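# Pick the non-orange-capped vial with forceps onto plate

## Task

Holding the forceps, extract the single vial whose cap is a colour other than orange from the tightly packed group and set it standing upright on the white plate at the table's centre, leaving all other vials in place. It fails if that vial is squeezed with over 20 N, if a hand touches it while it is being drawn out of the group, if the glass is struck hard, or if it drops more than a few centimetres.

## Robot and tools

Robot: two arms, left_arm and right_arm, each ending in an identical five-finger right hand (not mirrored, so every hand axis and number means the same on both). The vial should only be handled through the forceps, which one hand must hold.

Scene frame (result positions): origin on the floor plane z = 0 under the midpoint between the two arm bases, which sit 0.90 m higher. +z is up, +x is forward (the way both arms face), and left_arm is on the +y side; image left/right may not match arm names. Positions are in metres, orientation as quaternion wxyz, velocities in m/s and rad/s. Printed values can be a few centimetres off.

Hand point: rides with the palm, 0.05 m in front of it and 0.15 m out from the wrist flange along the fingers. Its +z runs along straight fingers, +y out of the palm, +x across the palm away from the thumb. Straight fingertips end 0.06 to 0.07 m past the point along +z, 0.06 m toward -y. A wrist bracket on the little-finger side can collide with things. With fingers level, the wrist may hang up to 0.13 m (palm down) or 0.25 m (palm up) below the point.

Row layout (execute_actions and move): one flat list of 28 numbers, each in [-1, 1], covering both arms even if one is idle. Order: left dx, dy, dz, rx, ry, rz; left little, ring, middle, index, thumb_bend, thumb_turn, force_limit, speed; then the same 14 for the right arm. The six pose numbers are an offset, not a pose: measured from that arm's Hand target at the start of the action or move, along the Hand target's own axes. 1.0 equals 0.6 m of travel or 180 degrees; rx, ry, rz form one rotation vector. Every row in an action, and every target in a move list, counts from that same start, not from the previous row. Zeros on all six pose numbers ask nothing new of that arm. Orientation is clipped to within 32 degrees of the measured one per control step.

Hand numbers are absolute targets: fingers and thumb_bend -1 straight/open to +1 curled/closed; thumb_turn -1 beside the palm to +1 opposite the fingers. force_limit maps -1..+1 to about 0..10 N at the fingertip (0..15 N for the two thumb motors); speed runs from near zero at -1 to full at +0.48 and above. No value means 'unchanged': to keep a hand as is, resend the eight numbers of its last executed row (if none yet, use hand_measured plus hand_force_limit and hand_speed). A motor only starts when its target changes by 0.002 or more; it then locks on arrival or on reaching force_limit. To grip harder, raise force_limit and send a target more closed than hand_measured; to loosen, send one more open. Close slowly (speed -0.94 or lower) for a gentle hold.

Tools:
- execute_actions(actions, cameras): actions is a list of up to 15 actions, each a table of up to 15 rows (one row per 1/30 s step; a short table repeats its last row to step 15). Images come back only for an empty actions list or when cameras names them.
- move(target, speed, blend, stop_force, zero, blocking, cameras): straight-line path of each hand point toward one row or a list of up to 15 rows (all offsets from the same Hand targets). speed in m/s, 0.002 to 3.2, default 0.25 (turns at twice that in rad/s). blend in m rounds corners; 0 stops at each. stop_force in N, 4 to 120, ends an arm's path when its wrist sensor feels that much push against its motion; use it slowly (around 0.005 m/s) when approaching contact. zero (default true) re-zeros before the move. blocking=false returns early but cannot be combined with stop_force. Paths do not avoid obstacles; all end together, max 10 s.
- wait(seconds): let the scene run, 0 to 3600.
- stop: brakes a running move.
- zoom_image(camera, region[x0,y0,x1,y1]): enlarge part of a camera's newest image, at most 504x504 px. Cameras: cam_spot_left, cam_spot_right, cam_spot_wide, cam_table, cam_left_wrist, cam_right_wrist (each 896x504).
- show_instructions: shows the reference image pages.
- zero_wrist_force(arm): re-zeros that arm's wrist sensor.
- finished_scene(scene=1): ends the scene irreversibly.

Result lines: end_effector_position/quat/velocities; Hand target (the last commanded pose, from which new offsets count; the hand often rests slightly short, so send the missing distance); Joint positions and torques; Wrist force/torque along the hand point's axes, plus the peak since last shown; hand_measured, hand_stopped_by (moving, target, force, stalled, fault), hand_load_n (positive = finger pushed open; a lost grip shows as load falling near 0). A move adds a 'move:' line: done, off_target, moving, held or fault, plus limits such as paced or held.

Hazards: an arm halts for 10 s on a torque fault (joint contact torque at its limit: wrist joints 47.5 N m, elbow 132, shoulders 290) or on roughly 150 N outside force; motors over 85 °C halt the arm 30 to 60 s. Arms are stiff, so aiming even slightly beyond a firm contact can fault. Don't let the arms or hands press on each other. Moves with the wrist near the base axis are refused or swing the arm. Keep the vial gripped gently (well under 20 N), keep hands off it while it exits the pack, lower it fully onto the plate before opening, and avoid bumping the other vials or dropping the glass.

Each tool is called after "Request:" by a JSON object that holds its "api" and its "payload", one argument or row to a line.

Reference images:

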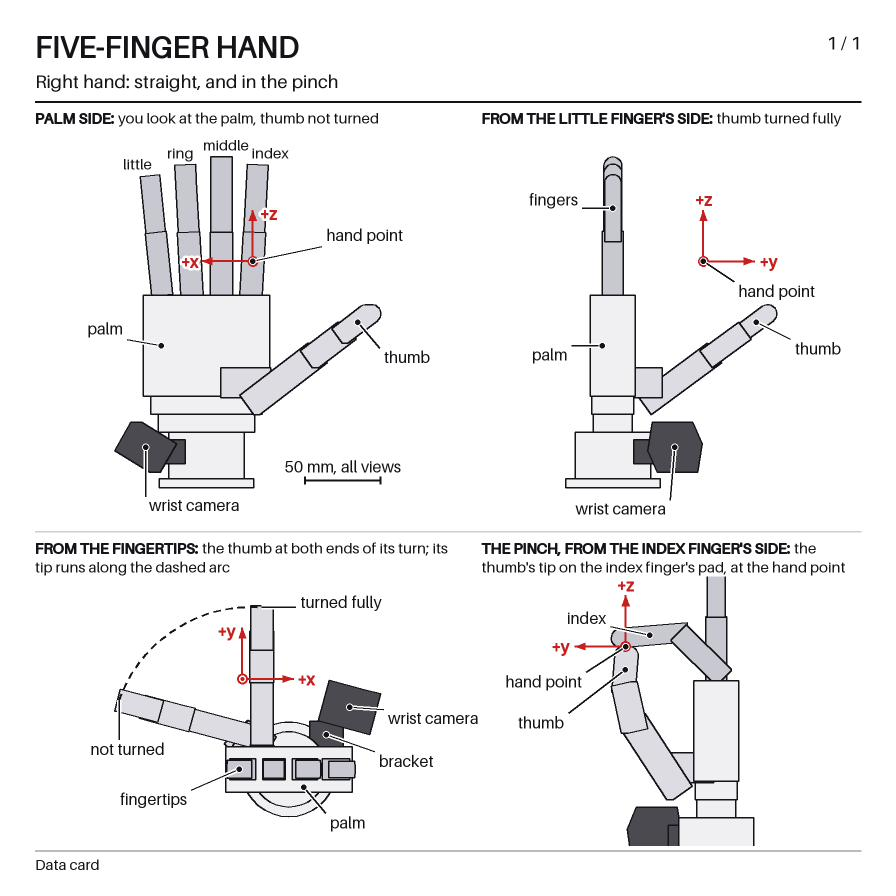

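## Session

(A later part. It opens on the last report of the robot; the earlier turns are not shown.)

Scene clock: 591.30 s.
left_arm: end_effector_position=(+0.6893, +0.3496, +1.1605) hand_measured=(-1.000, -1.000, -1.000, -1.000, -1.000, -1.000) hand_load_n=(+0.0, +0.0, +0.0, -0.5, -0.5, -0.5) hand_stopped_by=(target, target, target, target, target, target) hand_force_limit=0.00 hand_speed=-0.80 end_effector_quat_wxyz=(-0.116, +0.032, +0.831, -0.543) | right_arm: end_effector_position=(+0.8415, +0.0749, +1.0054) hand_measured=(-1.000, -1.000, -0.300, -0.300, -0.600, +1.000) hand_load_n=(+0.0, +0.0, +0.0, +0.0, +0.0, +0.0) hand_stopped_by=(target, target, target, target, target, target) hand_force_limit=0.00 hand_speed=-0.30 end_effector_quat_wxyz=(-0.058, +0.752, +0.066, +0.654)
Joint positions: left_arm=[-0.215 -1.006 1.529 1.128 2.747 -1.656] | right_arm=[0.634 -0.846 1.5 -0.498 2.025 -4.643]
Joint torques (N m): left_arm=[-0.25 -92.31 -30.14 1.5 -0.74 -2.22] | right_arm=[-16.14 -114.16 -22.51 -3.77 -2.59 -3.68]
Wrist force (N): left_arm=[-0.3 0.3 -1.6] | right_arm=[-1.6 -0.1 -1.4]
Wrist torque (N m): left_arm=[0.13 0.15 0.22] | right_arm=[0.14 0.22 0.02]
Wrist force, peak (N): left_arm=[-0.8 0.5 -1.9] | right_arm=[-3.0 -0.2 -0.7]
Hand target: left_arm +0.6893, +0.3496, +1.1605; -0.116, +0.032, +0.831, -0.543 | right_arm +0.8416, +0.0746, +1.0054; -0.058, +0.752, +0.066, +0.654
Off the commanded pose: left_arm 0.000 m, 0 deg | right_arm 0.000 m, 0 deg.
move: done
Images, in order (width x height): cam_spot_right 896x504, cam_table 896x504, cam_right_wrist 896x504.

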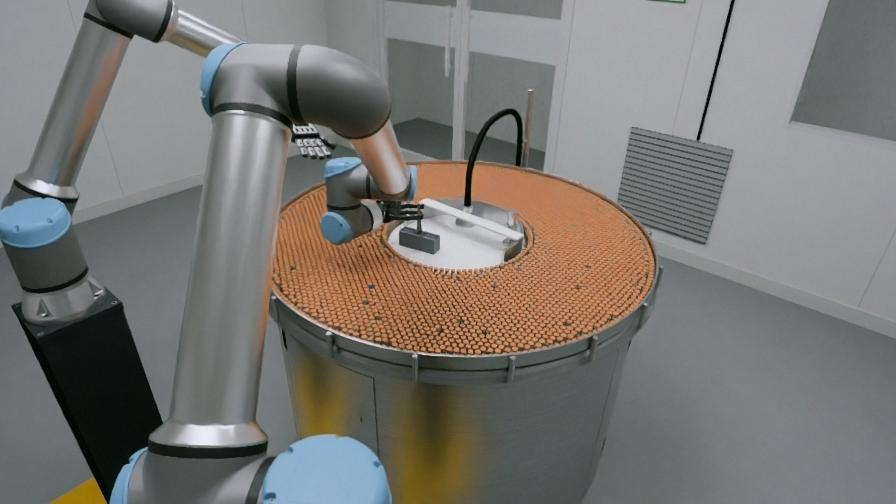

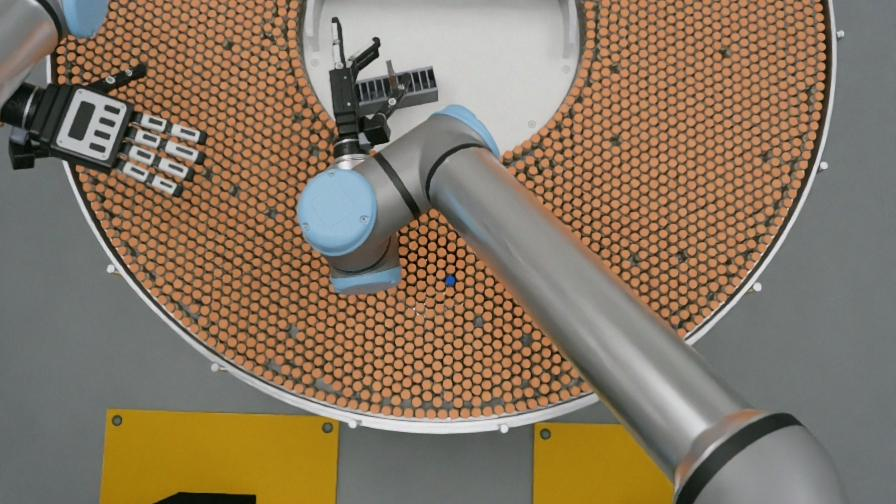

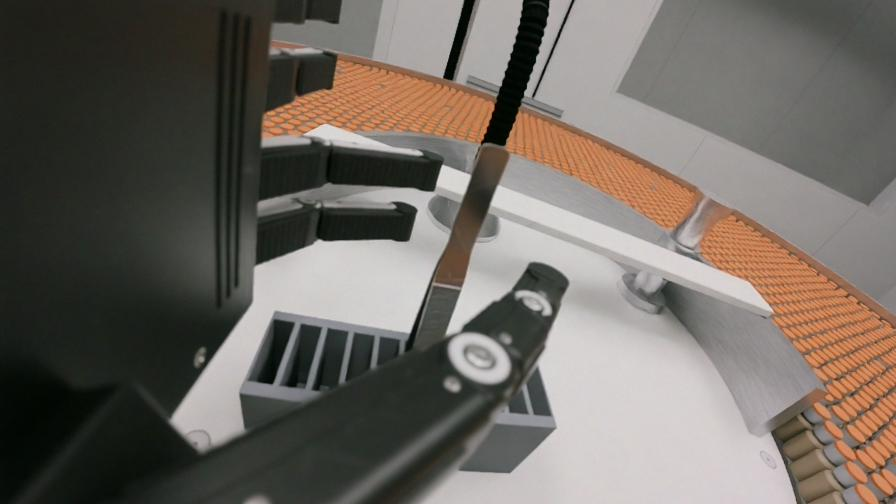

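Request:
{"api": "move", "payload": {
  "target": [
    [0,0,0,0,0,0,-1,-1,-1,-1,-1,-1,0,-0.8,-0.0133,0.005,-0.015,0,0,0,-1,-1,-0.3,-0.3,-0.6,1,0,-0.5],
    [0,0,0,0,0,0,-1,-1,-1,-1,-1,-1,0,-0.8,-0.0133,0.005,-0.015,0,0,0,-1,-1,-0.3,-0.3,-0.1,1,-0.6,-0.6]
  ],
  "speed": 0.03,
  "cameras": ["cam_spot_right","cam_right_wrist","cam_table"]
}}

Request:
{"api": "zoom_image", "payload": {
  "camera": "cam_table",
  "region": [330, 20, 450, 110]
}}

Request:
{"api": "zoom_image", "payload": {
  "camera": "cam_spot_right",
  "region": [390, 190, 450, 250]
}}

Request:
{"api": "zoom_image", "payload": {
  "camera": "cam_right_wrist",
  "region": [340, 140, 560, 360]
}}

Scene clock: 614.00 s.
left_arm: end_effector_position=(+0.6893, +0.3496, +1.1605) hand_measured=(-1.000, -1.000, -1.000, -1.000, -1.000, -1.000) hand_load_n=(-0.5, +0.0, +0.0, -0.5, +0.0, +0.0) hand_stopped_by=(target, target, target, target, target, target) hand_force_limit=0.00 hand_speed=-0.80 end_effector_quat_wxyz=(-0.116, +0.032, +0.831, -0.543) | right_arm: end_effector_position=(+0.8323, +0.0699, +0.9987) hand_measured=(-1.000, -1.000, -0.300, -0.300, -0.100, +1.000) hand_load_n=(+0.0, +0.0, +0.0, +0.0, +0.0, +0.0) hand_stopped_by=(target, target, target, target, target, target) hand_force_limit=-0.60 hand_speed=-0.60 end_effector_quat_wxyz=(-0.058, +0.752, +0.066, +0.654)
Joint positions: left_arm=[-0.215 -1.006 1.529 1.128 2.747 -1.656] | right_arm=[0.636 -0.852 1.526 -0.519 2.027 -4.642]
Joint torques (N m): left_arm=[1.23 -92.09 -30.85 1.65 -0.57 -2.13] | right_arm=[14.09 -110.64 -23.08 -3.62 2.83 2.34]
Wrist force (N): left_arm=[-0.3 0.0 -1.7] | right_arm=[-2.0 -0.6 -1.0]
Wrist torque (N m): left_arm=[0.09 0.15 0.21] | right_arm=[0.03 0.26 -0.04]
Wrist force, peak (N): left_arm=[-0.6 0.1 -2.0] | right_arm=[-2.7 0.3 -1.2]
Hand target: left_arm +0.6893, +0.3496, +1.1605; -0.116, +0.032, +0.831, -0.543 | right_arm +0.8323, +0.0699, +0.9987; -0.058, +0.752, +0.066, +0.654
Off the commanded pose: left_arm 0.000 m, 0 deg | right_arm 0.000 m, 0 deg.
move: done
Images, in order (width x height): cam_spot_right 896x504, cam_table 896x504, cam_right_wrist 896x504.

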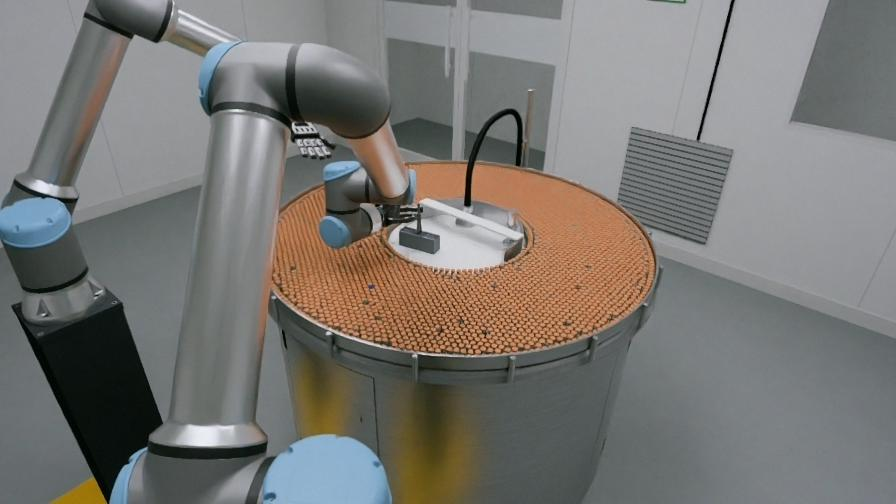

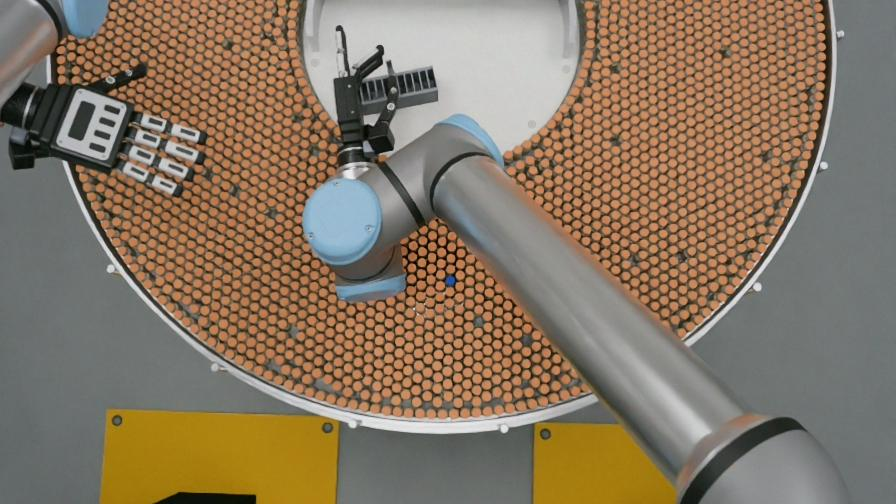

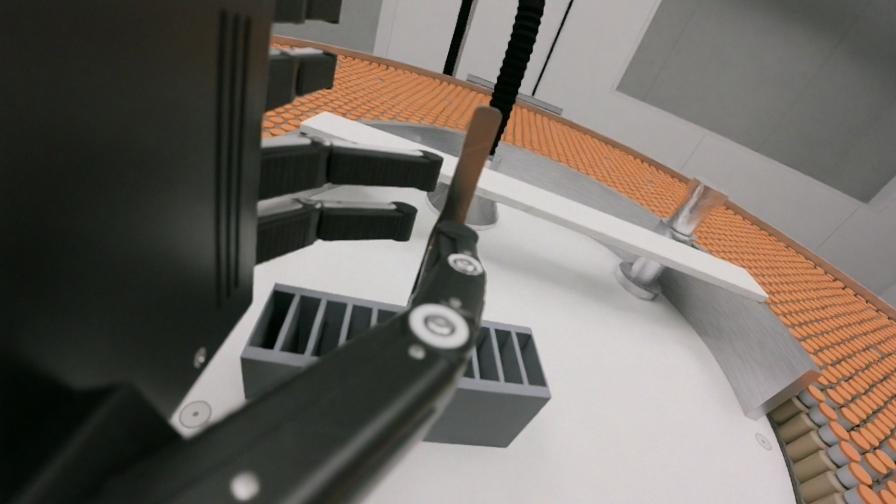

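Scaled by 4.200 from the camera's image (finer frame: 1280x720).

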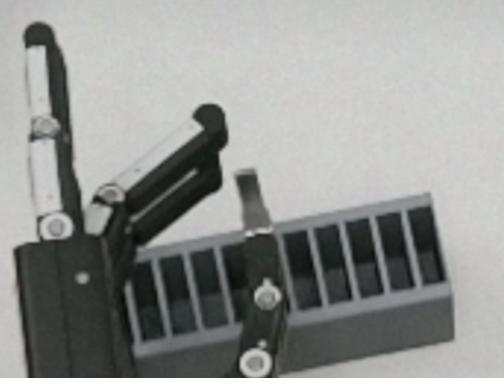

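Scaled by 8.400 from the camera's image (finer frame: 1280x720).

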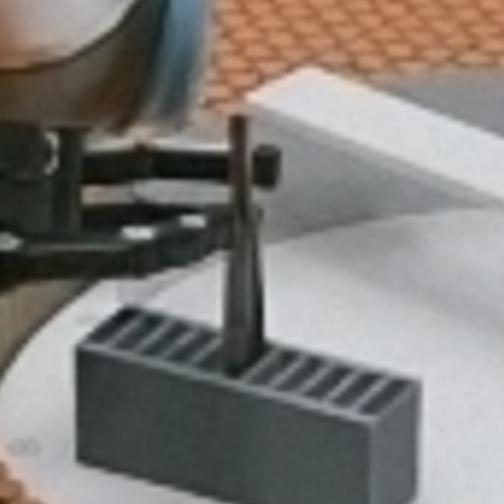

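Scaled by 2.291 from the camera's image (finer frame: 1280x720).

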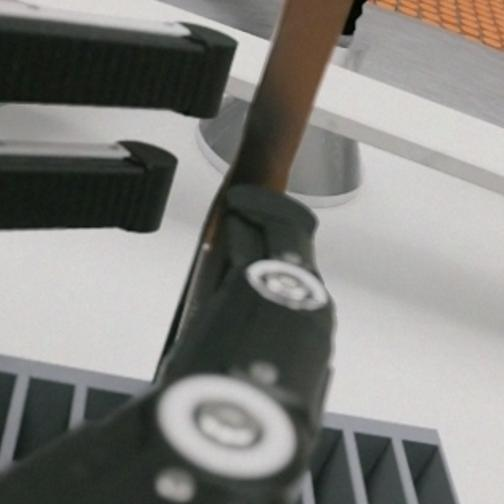

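Request:
{"api": "move", "payload": {
  "target": [0,0,0,0,0,0,-1,-1,-1,-1,-1,-1,0,-0.8,0,0,0,0,0,0,-1,-1,0.3,0.3,-0.1,1,-0.6,-0.94],
  "cameras": ["cam_spot_right","cam_right_wrist","cam_table"]
}}

Request:
{"api": "zoom_image", "payload": {
  "camera": "cam_table",
  "region": [330, 20, 450, 110]
}}

Request:
{"api": "zoom_image", "payload": {
  "camera": "cam_spot_right",
  "region": [390, 190, 450, 250]
}}

Request:
{"api": "zoom_image", "payload": {
  "camera": "cam_right_wrist",
  "region": [340, 140, 560, 360]
}}

Scene clock: 633.23 s.
left_arm: end_effector_position=(+0.6893, +0.3496, +1.1605) hand_measured=(-1.000, -1.000, -1.000, -1.000, -1.000, -1.000) hand_load_n=(+0.0, +0.0, +0.0, +0.0, +0.0, +0.0) hand_stopped_by=(target, target, target, target, target, target) hand_force_limit=0.00 hand_speed=-0.80 end_effector_quat_wxyz=(-0.116, +0.032, +0.831, -0.543) | right_arm: end_effector_position=(+0.8323, +0.0699, +0.9987) hand_measured=(-1.000, -1.000, +0.178, +0.094, -0.100, +1.000) hand_load_n=(+0.0, +0.0, +2.0, +2.0, +0.5, +0.0) hand_stopped_by=(target, target, force, force, target, target) hand_force_limit=-0.60 hand_speed=-0.94 end_effector_quat_wxyz=(-0.058, +0.752, +0.066, +0.654)
Joint positions: left_arm=[-0.215 -1.006 1.529 1.128 2.747 -1.656] | right_arm=[0.636 -0.852 1.526 -0.519 2.027 -4.642]
Joint torques (N m): left_arm=[1 -90.57 -31.23 1.71 -0.62 -2] | right_arm=[16.96 -110.81 -23.87 -3.99 2.66 0.75]
Wrist force (N): left_arm=[-0.4 0.4 -1.5] | right_arm=[-2.3 -0.4 -0.4]
Wrist torque (N m): left_arm=[0.13 0.16 0.22] | right_arm=[0.04 0.33 -0.06]
Wrist force, peak (N): left_arm=[-0.8 0.2 -1.8] | right_arm=[-2.3 -0.4 -1.6]
Hand target: left_arm +0.6893, +0.3496, +1.1605; -0.116, +0.032, +0.831, -0.543 | right_arm +0.8323, +0.0699, +0.9987; -0.058, +0.752, +0.066, +0.654
Off the commanded pose: left_arm 0.000 m, 0 deg | right_arm 0.000 m, 0 deg.
move: done
Images, in order (width x height): cam_spot_right 896x504, cam_table 896x504, cam_right_wrist 896x504.

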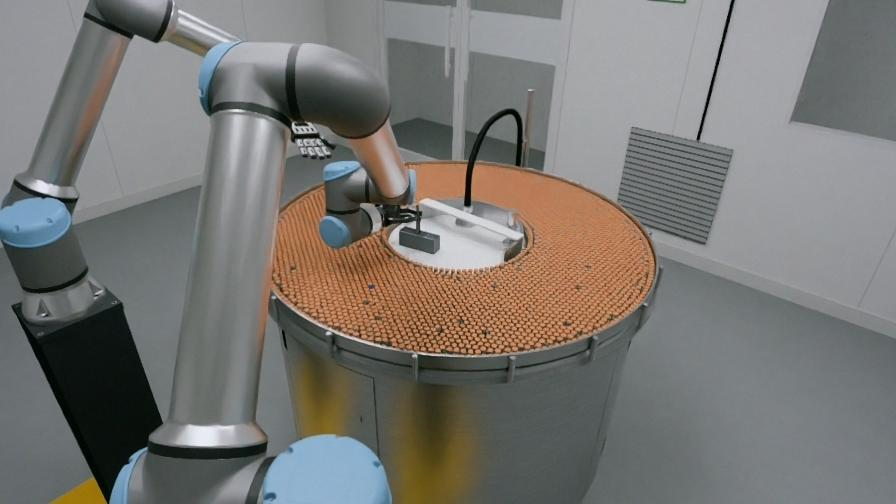

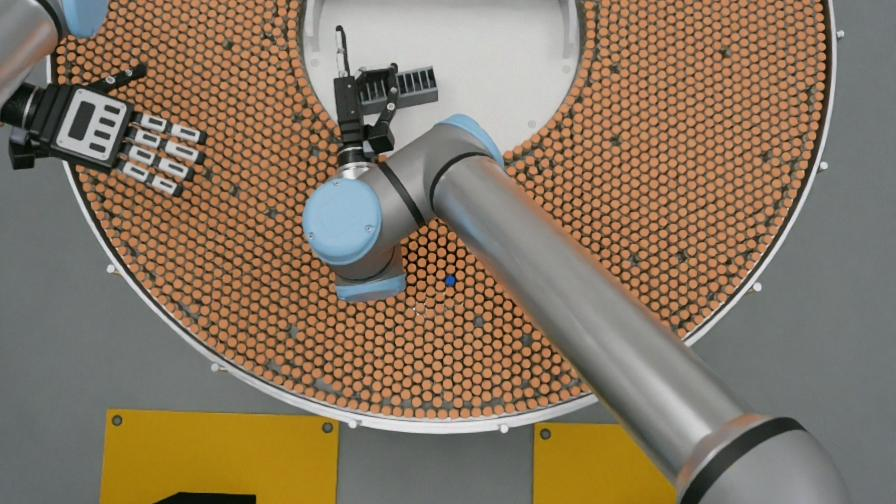

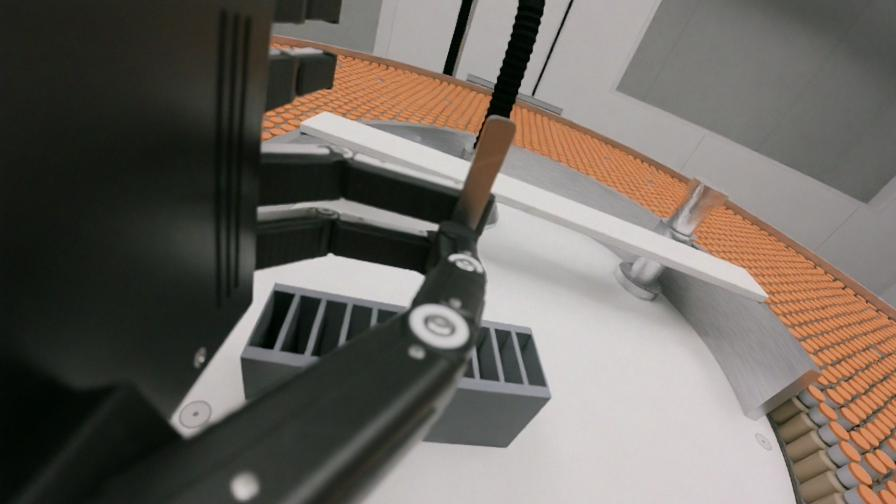

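Scaled by 4.200 from the camera's image (finer frame: 1280x720).

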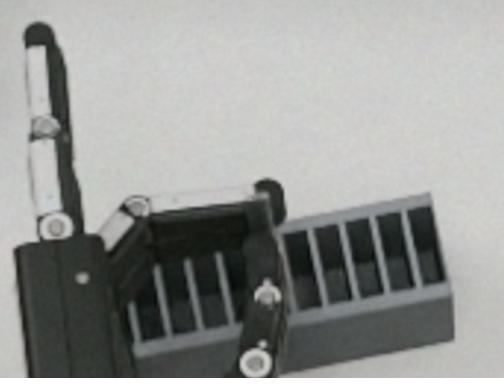

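Scaled by 8.400 from the camera's image (finer frame: 1280x720).

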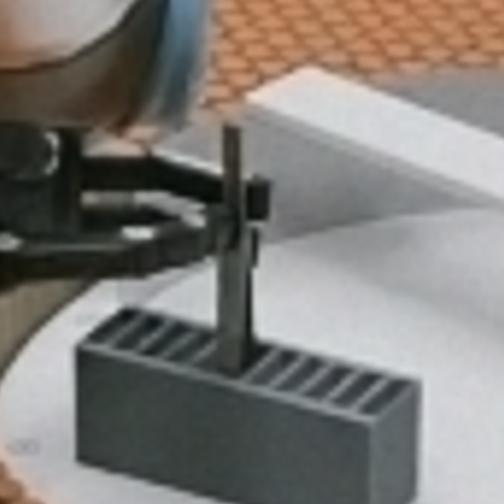

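Scaled by 2.291 from the camera's image (finer frame: 1280x720).

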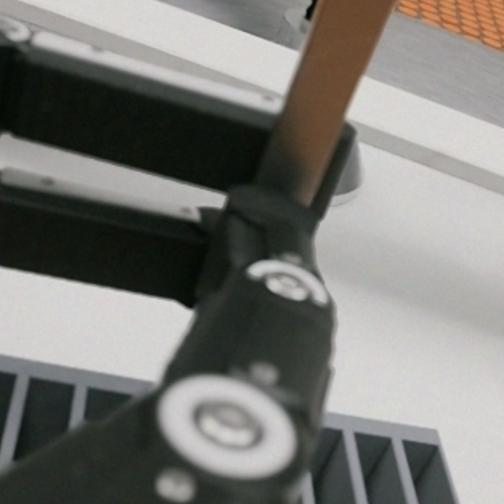

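Request:
{"api": "move", "payload": {
  "target": [
    [0,0,0,0,0,0,-1,-1,-1,-1,-1,-1,0,-0.8,0,0,0,0,0,0,-1,-1,-0.15,-0.15,-0.1,1,-0.6,-0.9],
    [0,0,0,0,0,0,-1,-1,-1,-1,-1,-1,0,-0.8,0,0,0.0067,0,0,0,-1,-1,0.31,0.31,-0.1,1,-0.6,-0.94]
  ],
  "speed": 0.02,
  "cameras": ["cam_spot_right","cam_right_wrist","cam_table"]
}}

Request:
{"api": "zoom_image", "payload": {
  "camera": "cam_table",
  "region": [330, 20, 450, 110]
}}

Request:
{"api": "zoom_image", "payload": {
  "camera": "cam_spot_right",
  "region": [390, 190, 450, 250]
}}

Request:
{"api": "zoom_image", "payload": {
  "camera": "cam_right_wrist",
  "region": [340, 140, 560, 360]
}}

Scene clock: 648.90 s.
left_arm: end_effector_position=(+0.6893, +0.3496, +1.1605) hand_measured=(-1.000, -1.000, -1.000, -1.000, -1.000, -1.000) hand_load_n=(+0.0, +0.0, +0.0, +0.0, +0.0, +0.0) hand_stopped_by=(target, target, target, target, target, target) hand_force_limit=0.00 hand_speed=-0.80 end_effector_quat_wxyz=(-0.116, +0.032, +0.831, -0.543) | right_arm: end_effector_position=(+0.8362, +0.0706, +0.9982) hand_measured=(-1.000, -1.000, +0.182, +0.098, -0.100, +1.000) hand_load_n=(+0.0, +0.0, +2.5, +1.5, +0.5, +0.0) hand_stopped_by=(target, target, force, force, target, target) hand_force_limit=-0.60 hand_speed=-0.94 end_effector_quat_wxyz=(-0.058, +0.752, +0.066, +0.654)
Joint positions: left_arm=[-0.215 -1.006 1.529 1.128 2.747 -1.656] | right_arm=[0.634 -0.847 1.519 -0.516 2.025 -4.643]
Joint torques (N m): left_arm=[0.59 -92.7 -31.04 1.74 -0.31 -1.97] | right_arm=[-17.78 -75.07 -45.13 0.36 -2.31 -3.43]
Wrist force (N): left_arm=[-0.4 0.3 -1.6] | right_arm=[-2.1 -0.3 -1.1]
Wrist torque (N m): left_arm=[0.12 0.17 0.21] | right_arm=[0.09 0.29 0.00]
Wrist force, peak (N): left_arm=[-0.7 0.4 -1.8] | right_arm=[-2.7 0.0 -1.0]
Hand target: left_arm +0.6893, +0.3496, +1.1605; -0.116, +0.032, +0.831, -0.543 | right_arm +0.8362, +0.0706, +0.9982; -0.058, +0.752, +0.066, +0.654
Off the commanded pose: left_arm 0.000 m, 0 deg | right_arm 0.000 m, 0 deg.
move: done
Images, in order (width x height): cam_spot_right 896x504, cam_table 896x504, cam_right_wrist 896x504.

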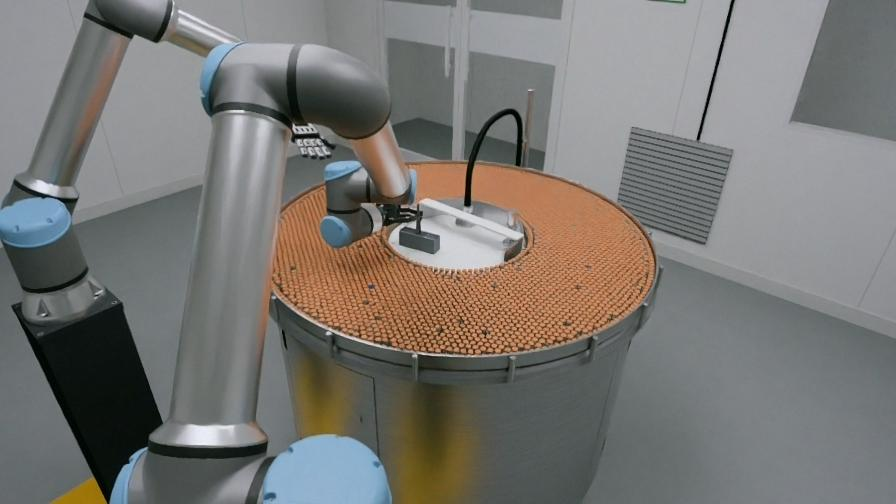

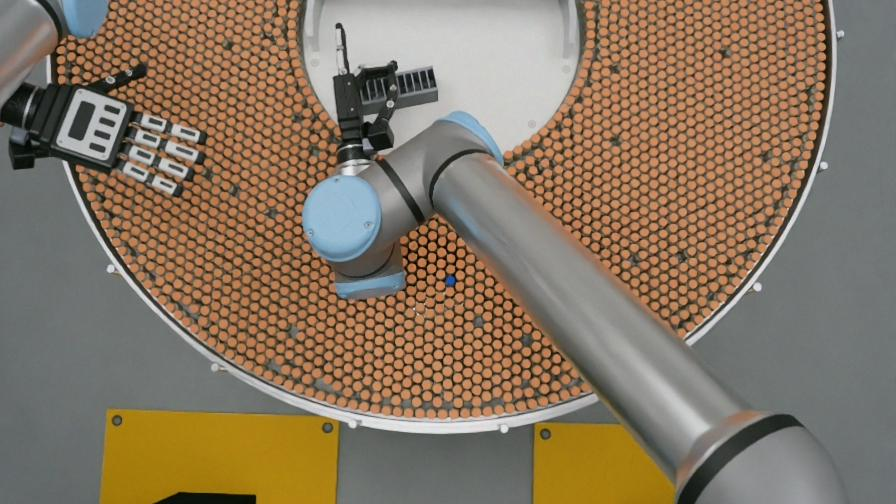

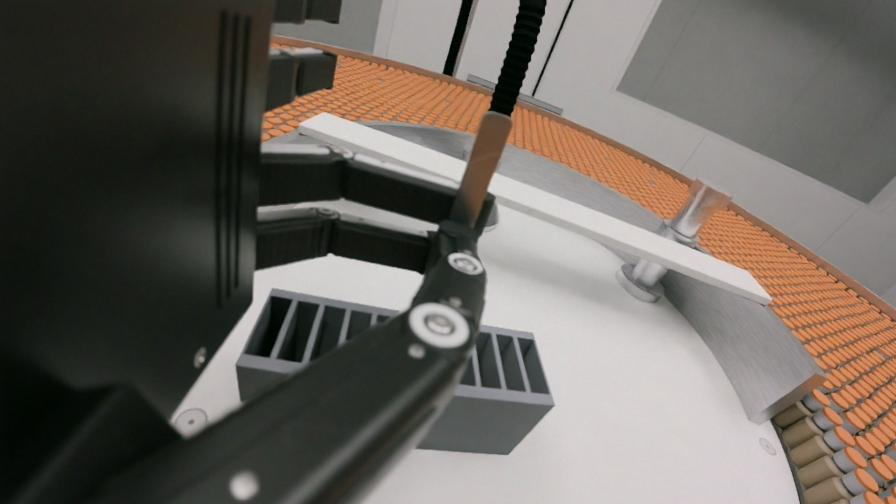

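Scaled by 4.200 from the camera's image (finer frame: 1280x720).

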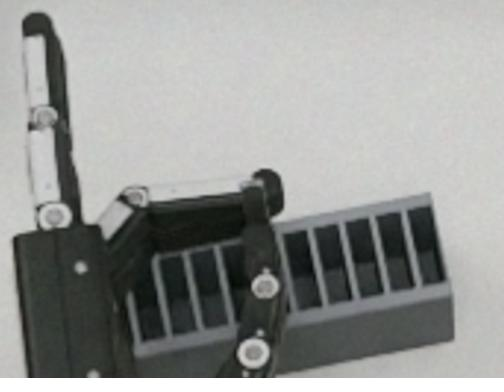

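Scaled by 8.400 from the camera's image (finer frame: 1280x720).

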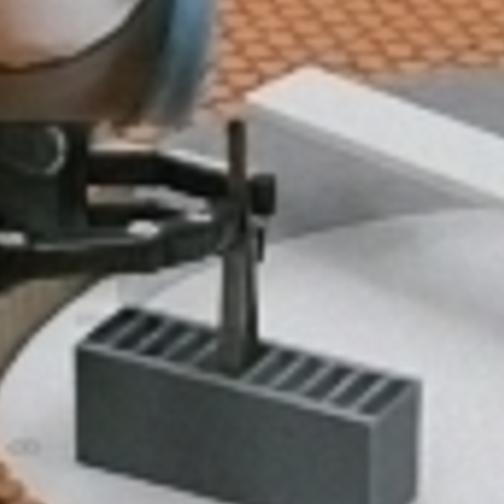

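Scaled by 2.291 from the camera's image (finer frame: 1280x720).

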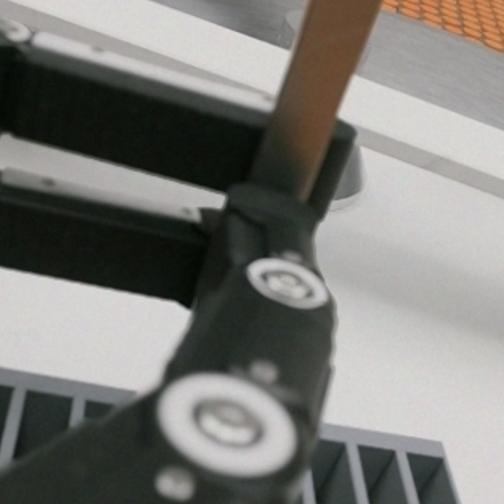

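Request:
{"api": "move", "payload": {
  "target": [0,0,0,0,0,0,-1,-1,-1,-1,-1,-1,0,-0.8,0.165,0,-0.0232,0,0,0,-1,-1,0.31,0.31,-0.1,1,-0.6,-0.94],
  "speed": 0.04,
  "cameras": ["cam_spot_right","cam_right_wrist","cam_table","cam_left_wrist"]
}}

Request:
{"api": "zoom_image", "payload": {
  "camera": "cam_spot_right",
  "region": [380, 160, 460, 240]
}}

Request:
{"api": "zoom_image", "payload": {
  "camera": "cam_right_wrist",
  "region": [340, 140, 620, 420]
}}

Request:
{"api": "zoom_image", "payload": {
  "camera": "cam_left_wrist",
  "region": [300, 200, 500, 360]
}}

Scene clock: 664.30 s.
left_arm: end_effector_position=(+0.6893, +0.3496, +1.1605) hand_measured=(-1.000, -1.000, -1.000, -1.000, -1.000, -1.000) hand_load_n=(+0.0, +0.0, +0.0, -0.5, +0.0, +0.0) hand_stopped_by=(target, target, target, target, target, target) hand_force_limit=0.00 hand_speed=-0.80 end_effector_quat_wxyz=(-0.116, +0.032, +0.831, -0.543) | right_arm: end_effector_position=(+0.8362, +0.0705, +1.0979) hand_measured=(-1.000, -1.000, +0.182, +0.098, -0.100, +1.000) hand_load_n=(+0.0, +0.0, +2.0, +1.0, +0.0, +0.5) hand_stopped_by=(target, target, force, force, target, target) hand_force_limit=-0.60 hand_speed=-0.94 end_effector_quat_wxyz=(-0.058, +0.752, +0.066, +0.654)
Joint positions: left_arm=[-0.215 -1.006 1.529 1.128 2.747 -1.656] | right_arm=[0.634 -0.94 1.475 -0.38 2.025 -4.643]
Joint torques (N m): left_arm=[0.98 -90.96 -30.7 1.84 -0.37 -1.92] | right_arm=[-21.41 -110.5 -49.72 0.44 -2.6 -2.3]
Wrist force (N): left_arm=[-0.6 0.1 -1.5] | right_arm=[-2.6 -0.7 -1.3]
Wrist torque (N m): left_arm=[0.10 0.19 0.19] | right_arm=[0.07 0.36 -0.08]
Wrist force, peak (N): left_arm=[-0.5 0.3 -1.9] | right_arm=[-2.9 -0.6 -1.3]
Hand target: left_arm +0.6893, +0.3496, +1.1605; -0.116, +0.032, +0.831, -0.543 | right_arm +0.8362, +0.0705, +1.0981; -0.058, +0.752, +0.066, +0.654
Off the commanded pose: left_arm 0.000 m, 0 deg | right_arm 0.000 m, 0 deg.
move: done
Images, in order (width x height): cam_spot_right 896x504, cam_table 896x504, cam_left_wrist 896x504, cam_right_wrist 896x504.

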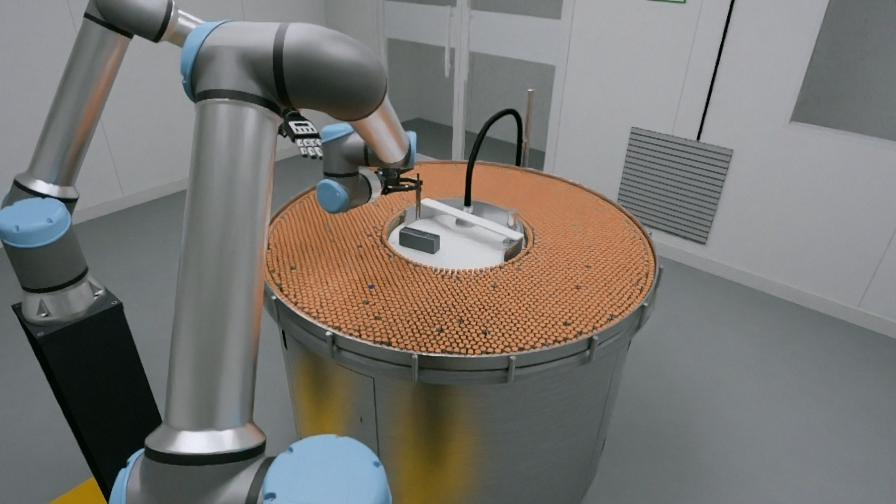

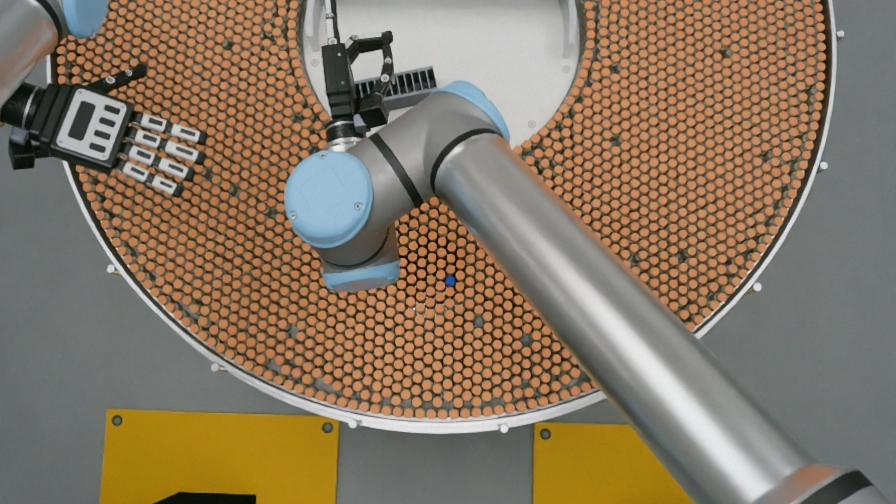

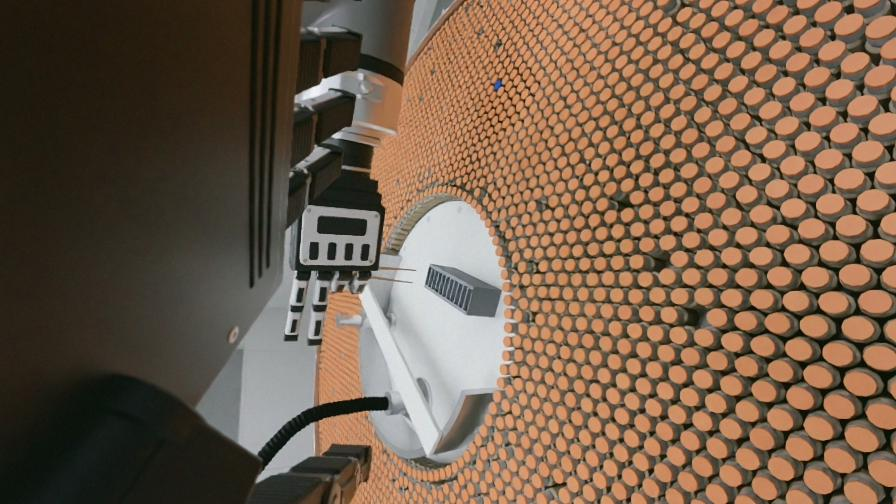

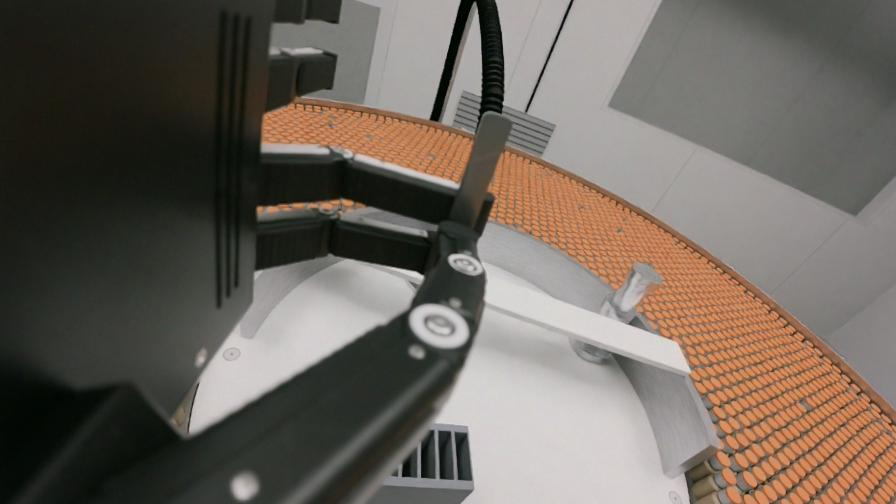

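Scaled by 6.300 from the camera's image (finer frame: 1280x720).

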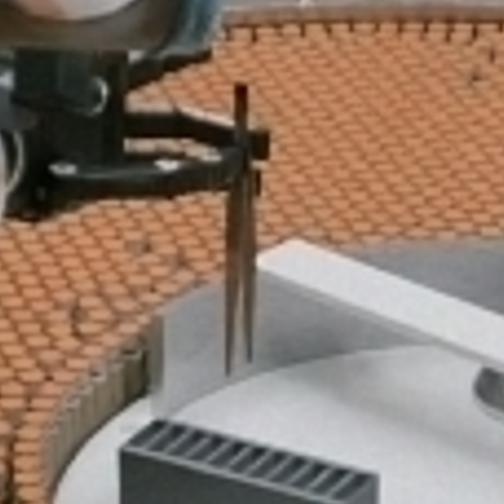

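Scaled by 1.800 from the camera's image (finer frame: 1280x720).

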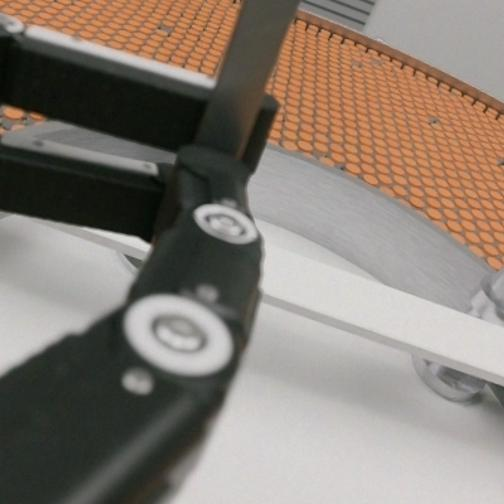

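Scaled by 2.520 from the camera's image (finer frame: 1280x720).

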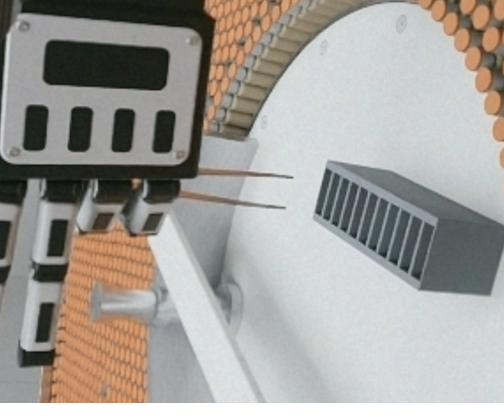

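Request:
{"api": "move", "payload": {
  "target": [
    [0,0,0,0,0,0,-1,-1,-1,-1,-1,-1,0,-0.8,0.0363,0,-0.0051,0,0,0,-1,-1,0.31,0.31,-0.1,1,-0.6,-0.94],
    [0,0,0,0,0,0,-1,-1,-1,-1,-1,-1,0,-0.8,-0.0327,0.0657,-0.4962,0.110,0,-0.0154,-1,-1,0.31,0.31,-0.1,1,-0.6,-0.94]
  ],
  "speed": 0.12,
  "blend": 0.01,
  "cameras": ["cam_spot_right","cam_spot_left","cam_right_wrist","cam_table","cam_left_wrist"]
}}

Scene clock: 700.57 s.
left_arm: end_effector_position=(+0.6893, +0.3496, +1.1605) hand_measured=(-1.000, -1.000, -1.000, -1.000, -1.000, -1.000) hand_load_n=(+0.0, +0.0, +0.0, +0.0, +0.0, +0.0) hand_stopped_by=(target, target, target, target, target, target) hand_force_limit=0.00 hand_speed=-0.80 end_effector_quat_wxyz=(-0.116, +0.032, +0.831, -0.543) | right_arm: end_effector_position=(+0.5502, -0.0201, +1.1201) hand_measured=(-1.000, -1.000, +0.182, +0.098, -0.100, +1.000) hand_load_n=(+0.0, +0.0, +2.0, +1.0, +0.0, +0.0) hand_stopped_by=(target, target, force, force, target, target) hand_force_limit=-0.60 hand_speed=-0.94 end_effector_quat_wxyz=(-0.170, +0.729, +0.195, +0.634)
Joint positions: left_arm=[-0.215 -1.006 1.529 1.128 2.747 -1.656] | right_arm=[0.664 -1.408 2.132 -0.584 1.71 -4.692]
Joint torques (N m): left_arm=[-0.65 -91.44 -31.42 1.98 -0.08 -1.93] | right_arm=[13.8 -65.68 -22.4 -4.42 -2.84 -3.56]
Wrist force (N): left_arm=[-0.5 0.1 -1.7] | right_arm=[-2.5 0.4 -1.0]
Wrist torque (N m): left_arm=[0.11 0.18 0.21] | right_arm=[0.18 0.31 -0.05]
Wrist force, peak (N): left_arm=[-0.4 0.4 -1.9] | right_arm=[-3.6 -0.4 -1.2]
Hand target: left_arm +0.6893, +0.3496, +1.1605; -0.116, +0.032, +0.831, -0.543 | right_arm +0.5500, -0.0201, +1.1201; -0.170, +0.729, +0.195, +0.634
Off the commanded pose: left_arm 0.000 m, 0 deg | right_arm 0.000 m, 0 deg.
move: done
Images, in order (width x height): cam_spot_left 896x504, cam_spot_right 896x504, cam_table 896x504, cam_left_wrist 896x504, cam_right_wrist 896x504.

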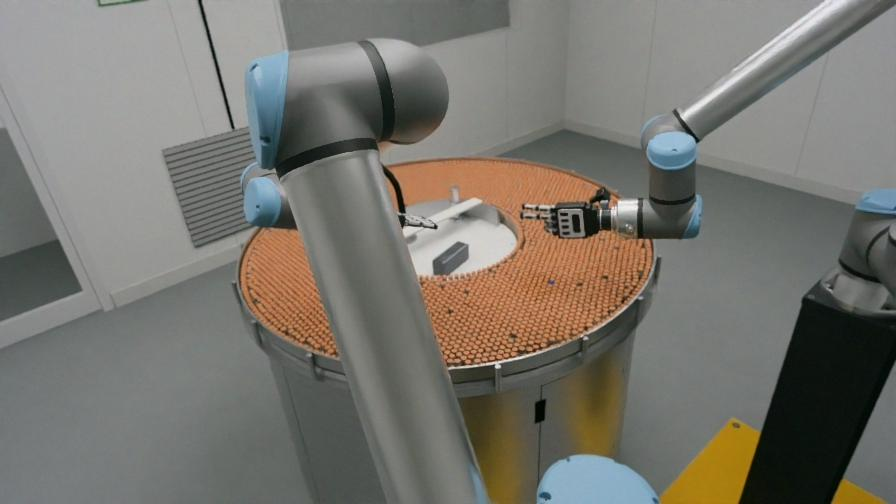

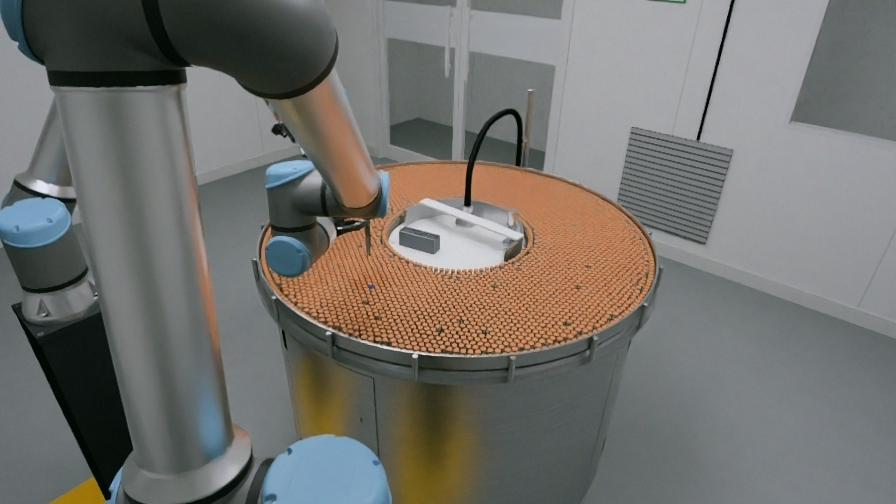

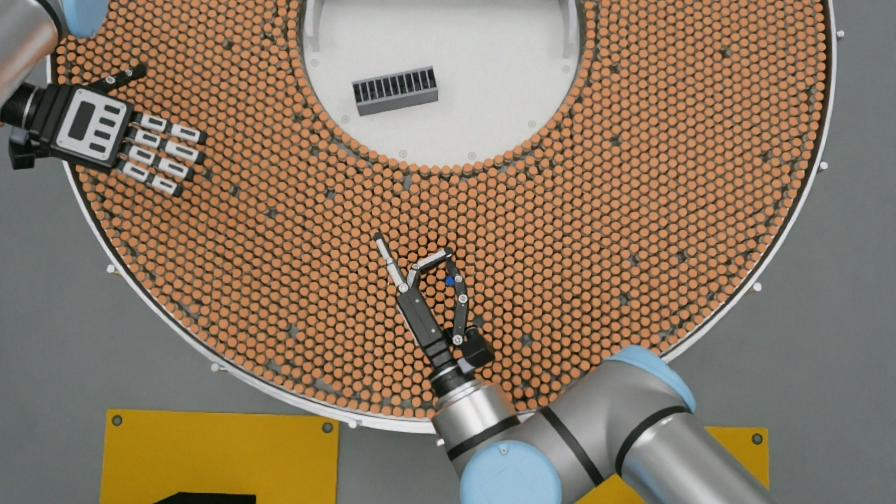

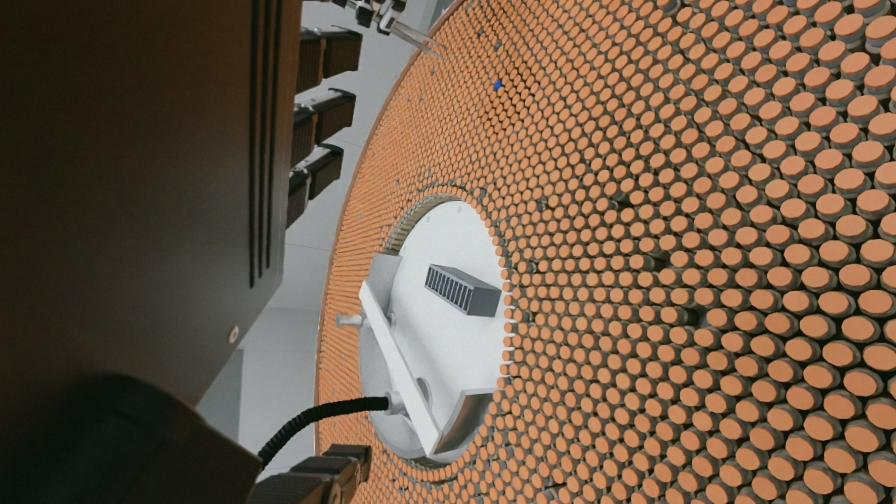

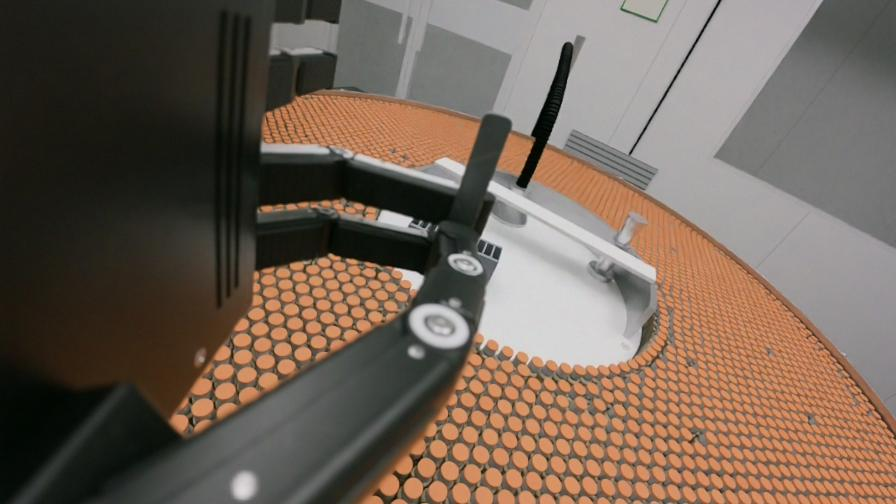

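Request:
{"api": "zoom_image", "payload": {
  "camera": "cam_spot_left",
  "region": [500, 180, 640, 310]
}}

Request:
{"api": "zoom_image", "payload": {
  "camera": "cam_spot_right",
  "region": [310, 200, 420, 310]
}}

Request:
{"api": "zoom_image", "payload": {
  "camera": "cam_table",
  "region": [360, 220, 500, 340]
}}

Request:
{"api": "zoom_image", "payload": {
  "camera": "cam_left_wrist",
  "region": [330, 0, 560, 130]
}}

Scaled by 3.600 from the camera's image (finer frame: 1280x720).

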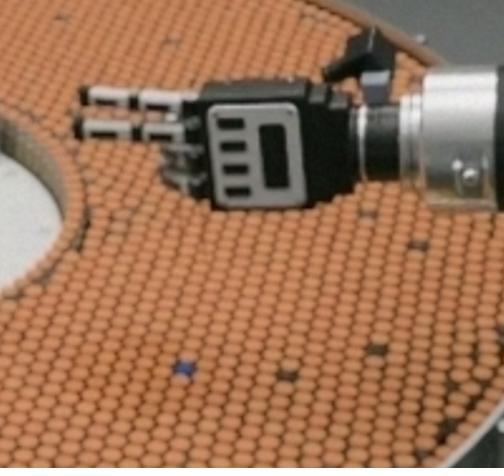

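Scaled by 4.582 from the camera's image (finer frame: 1280x720).

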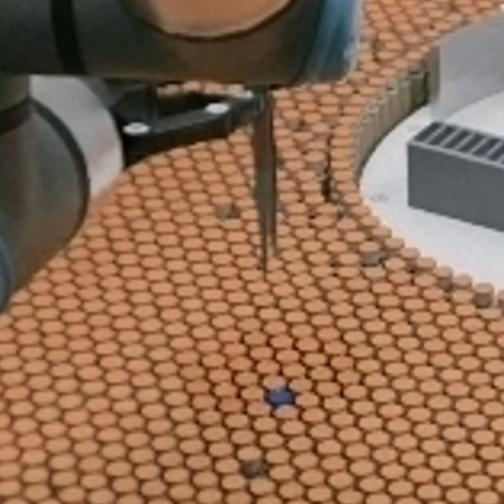

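Scaled by 3.600 from the camera's image (finer frame: 1280x720).

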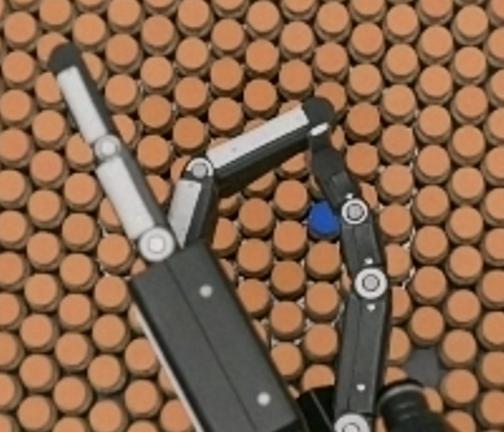

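Scaled by 2.191 from the camera's image (finer frame: 1280x720).

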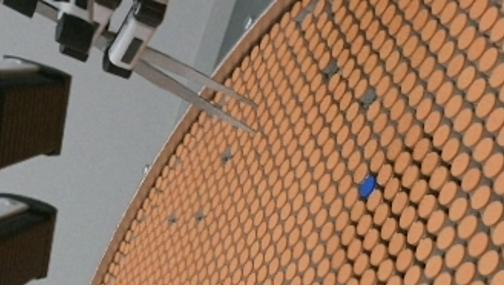

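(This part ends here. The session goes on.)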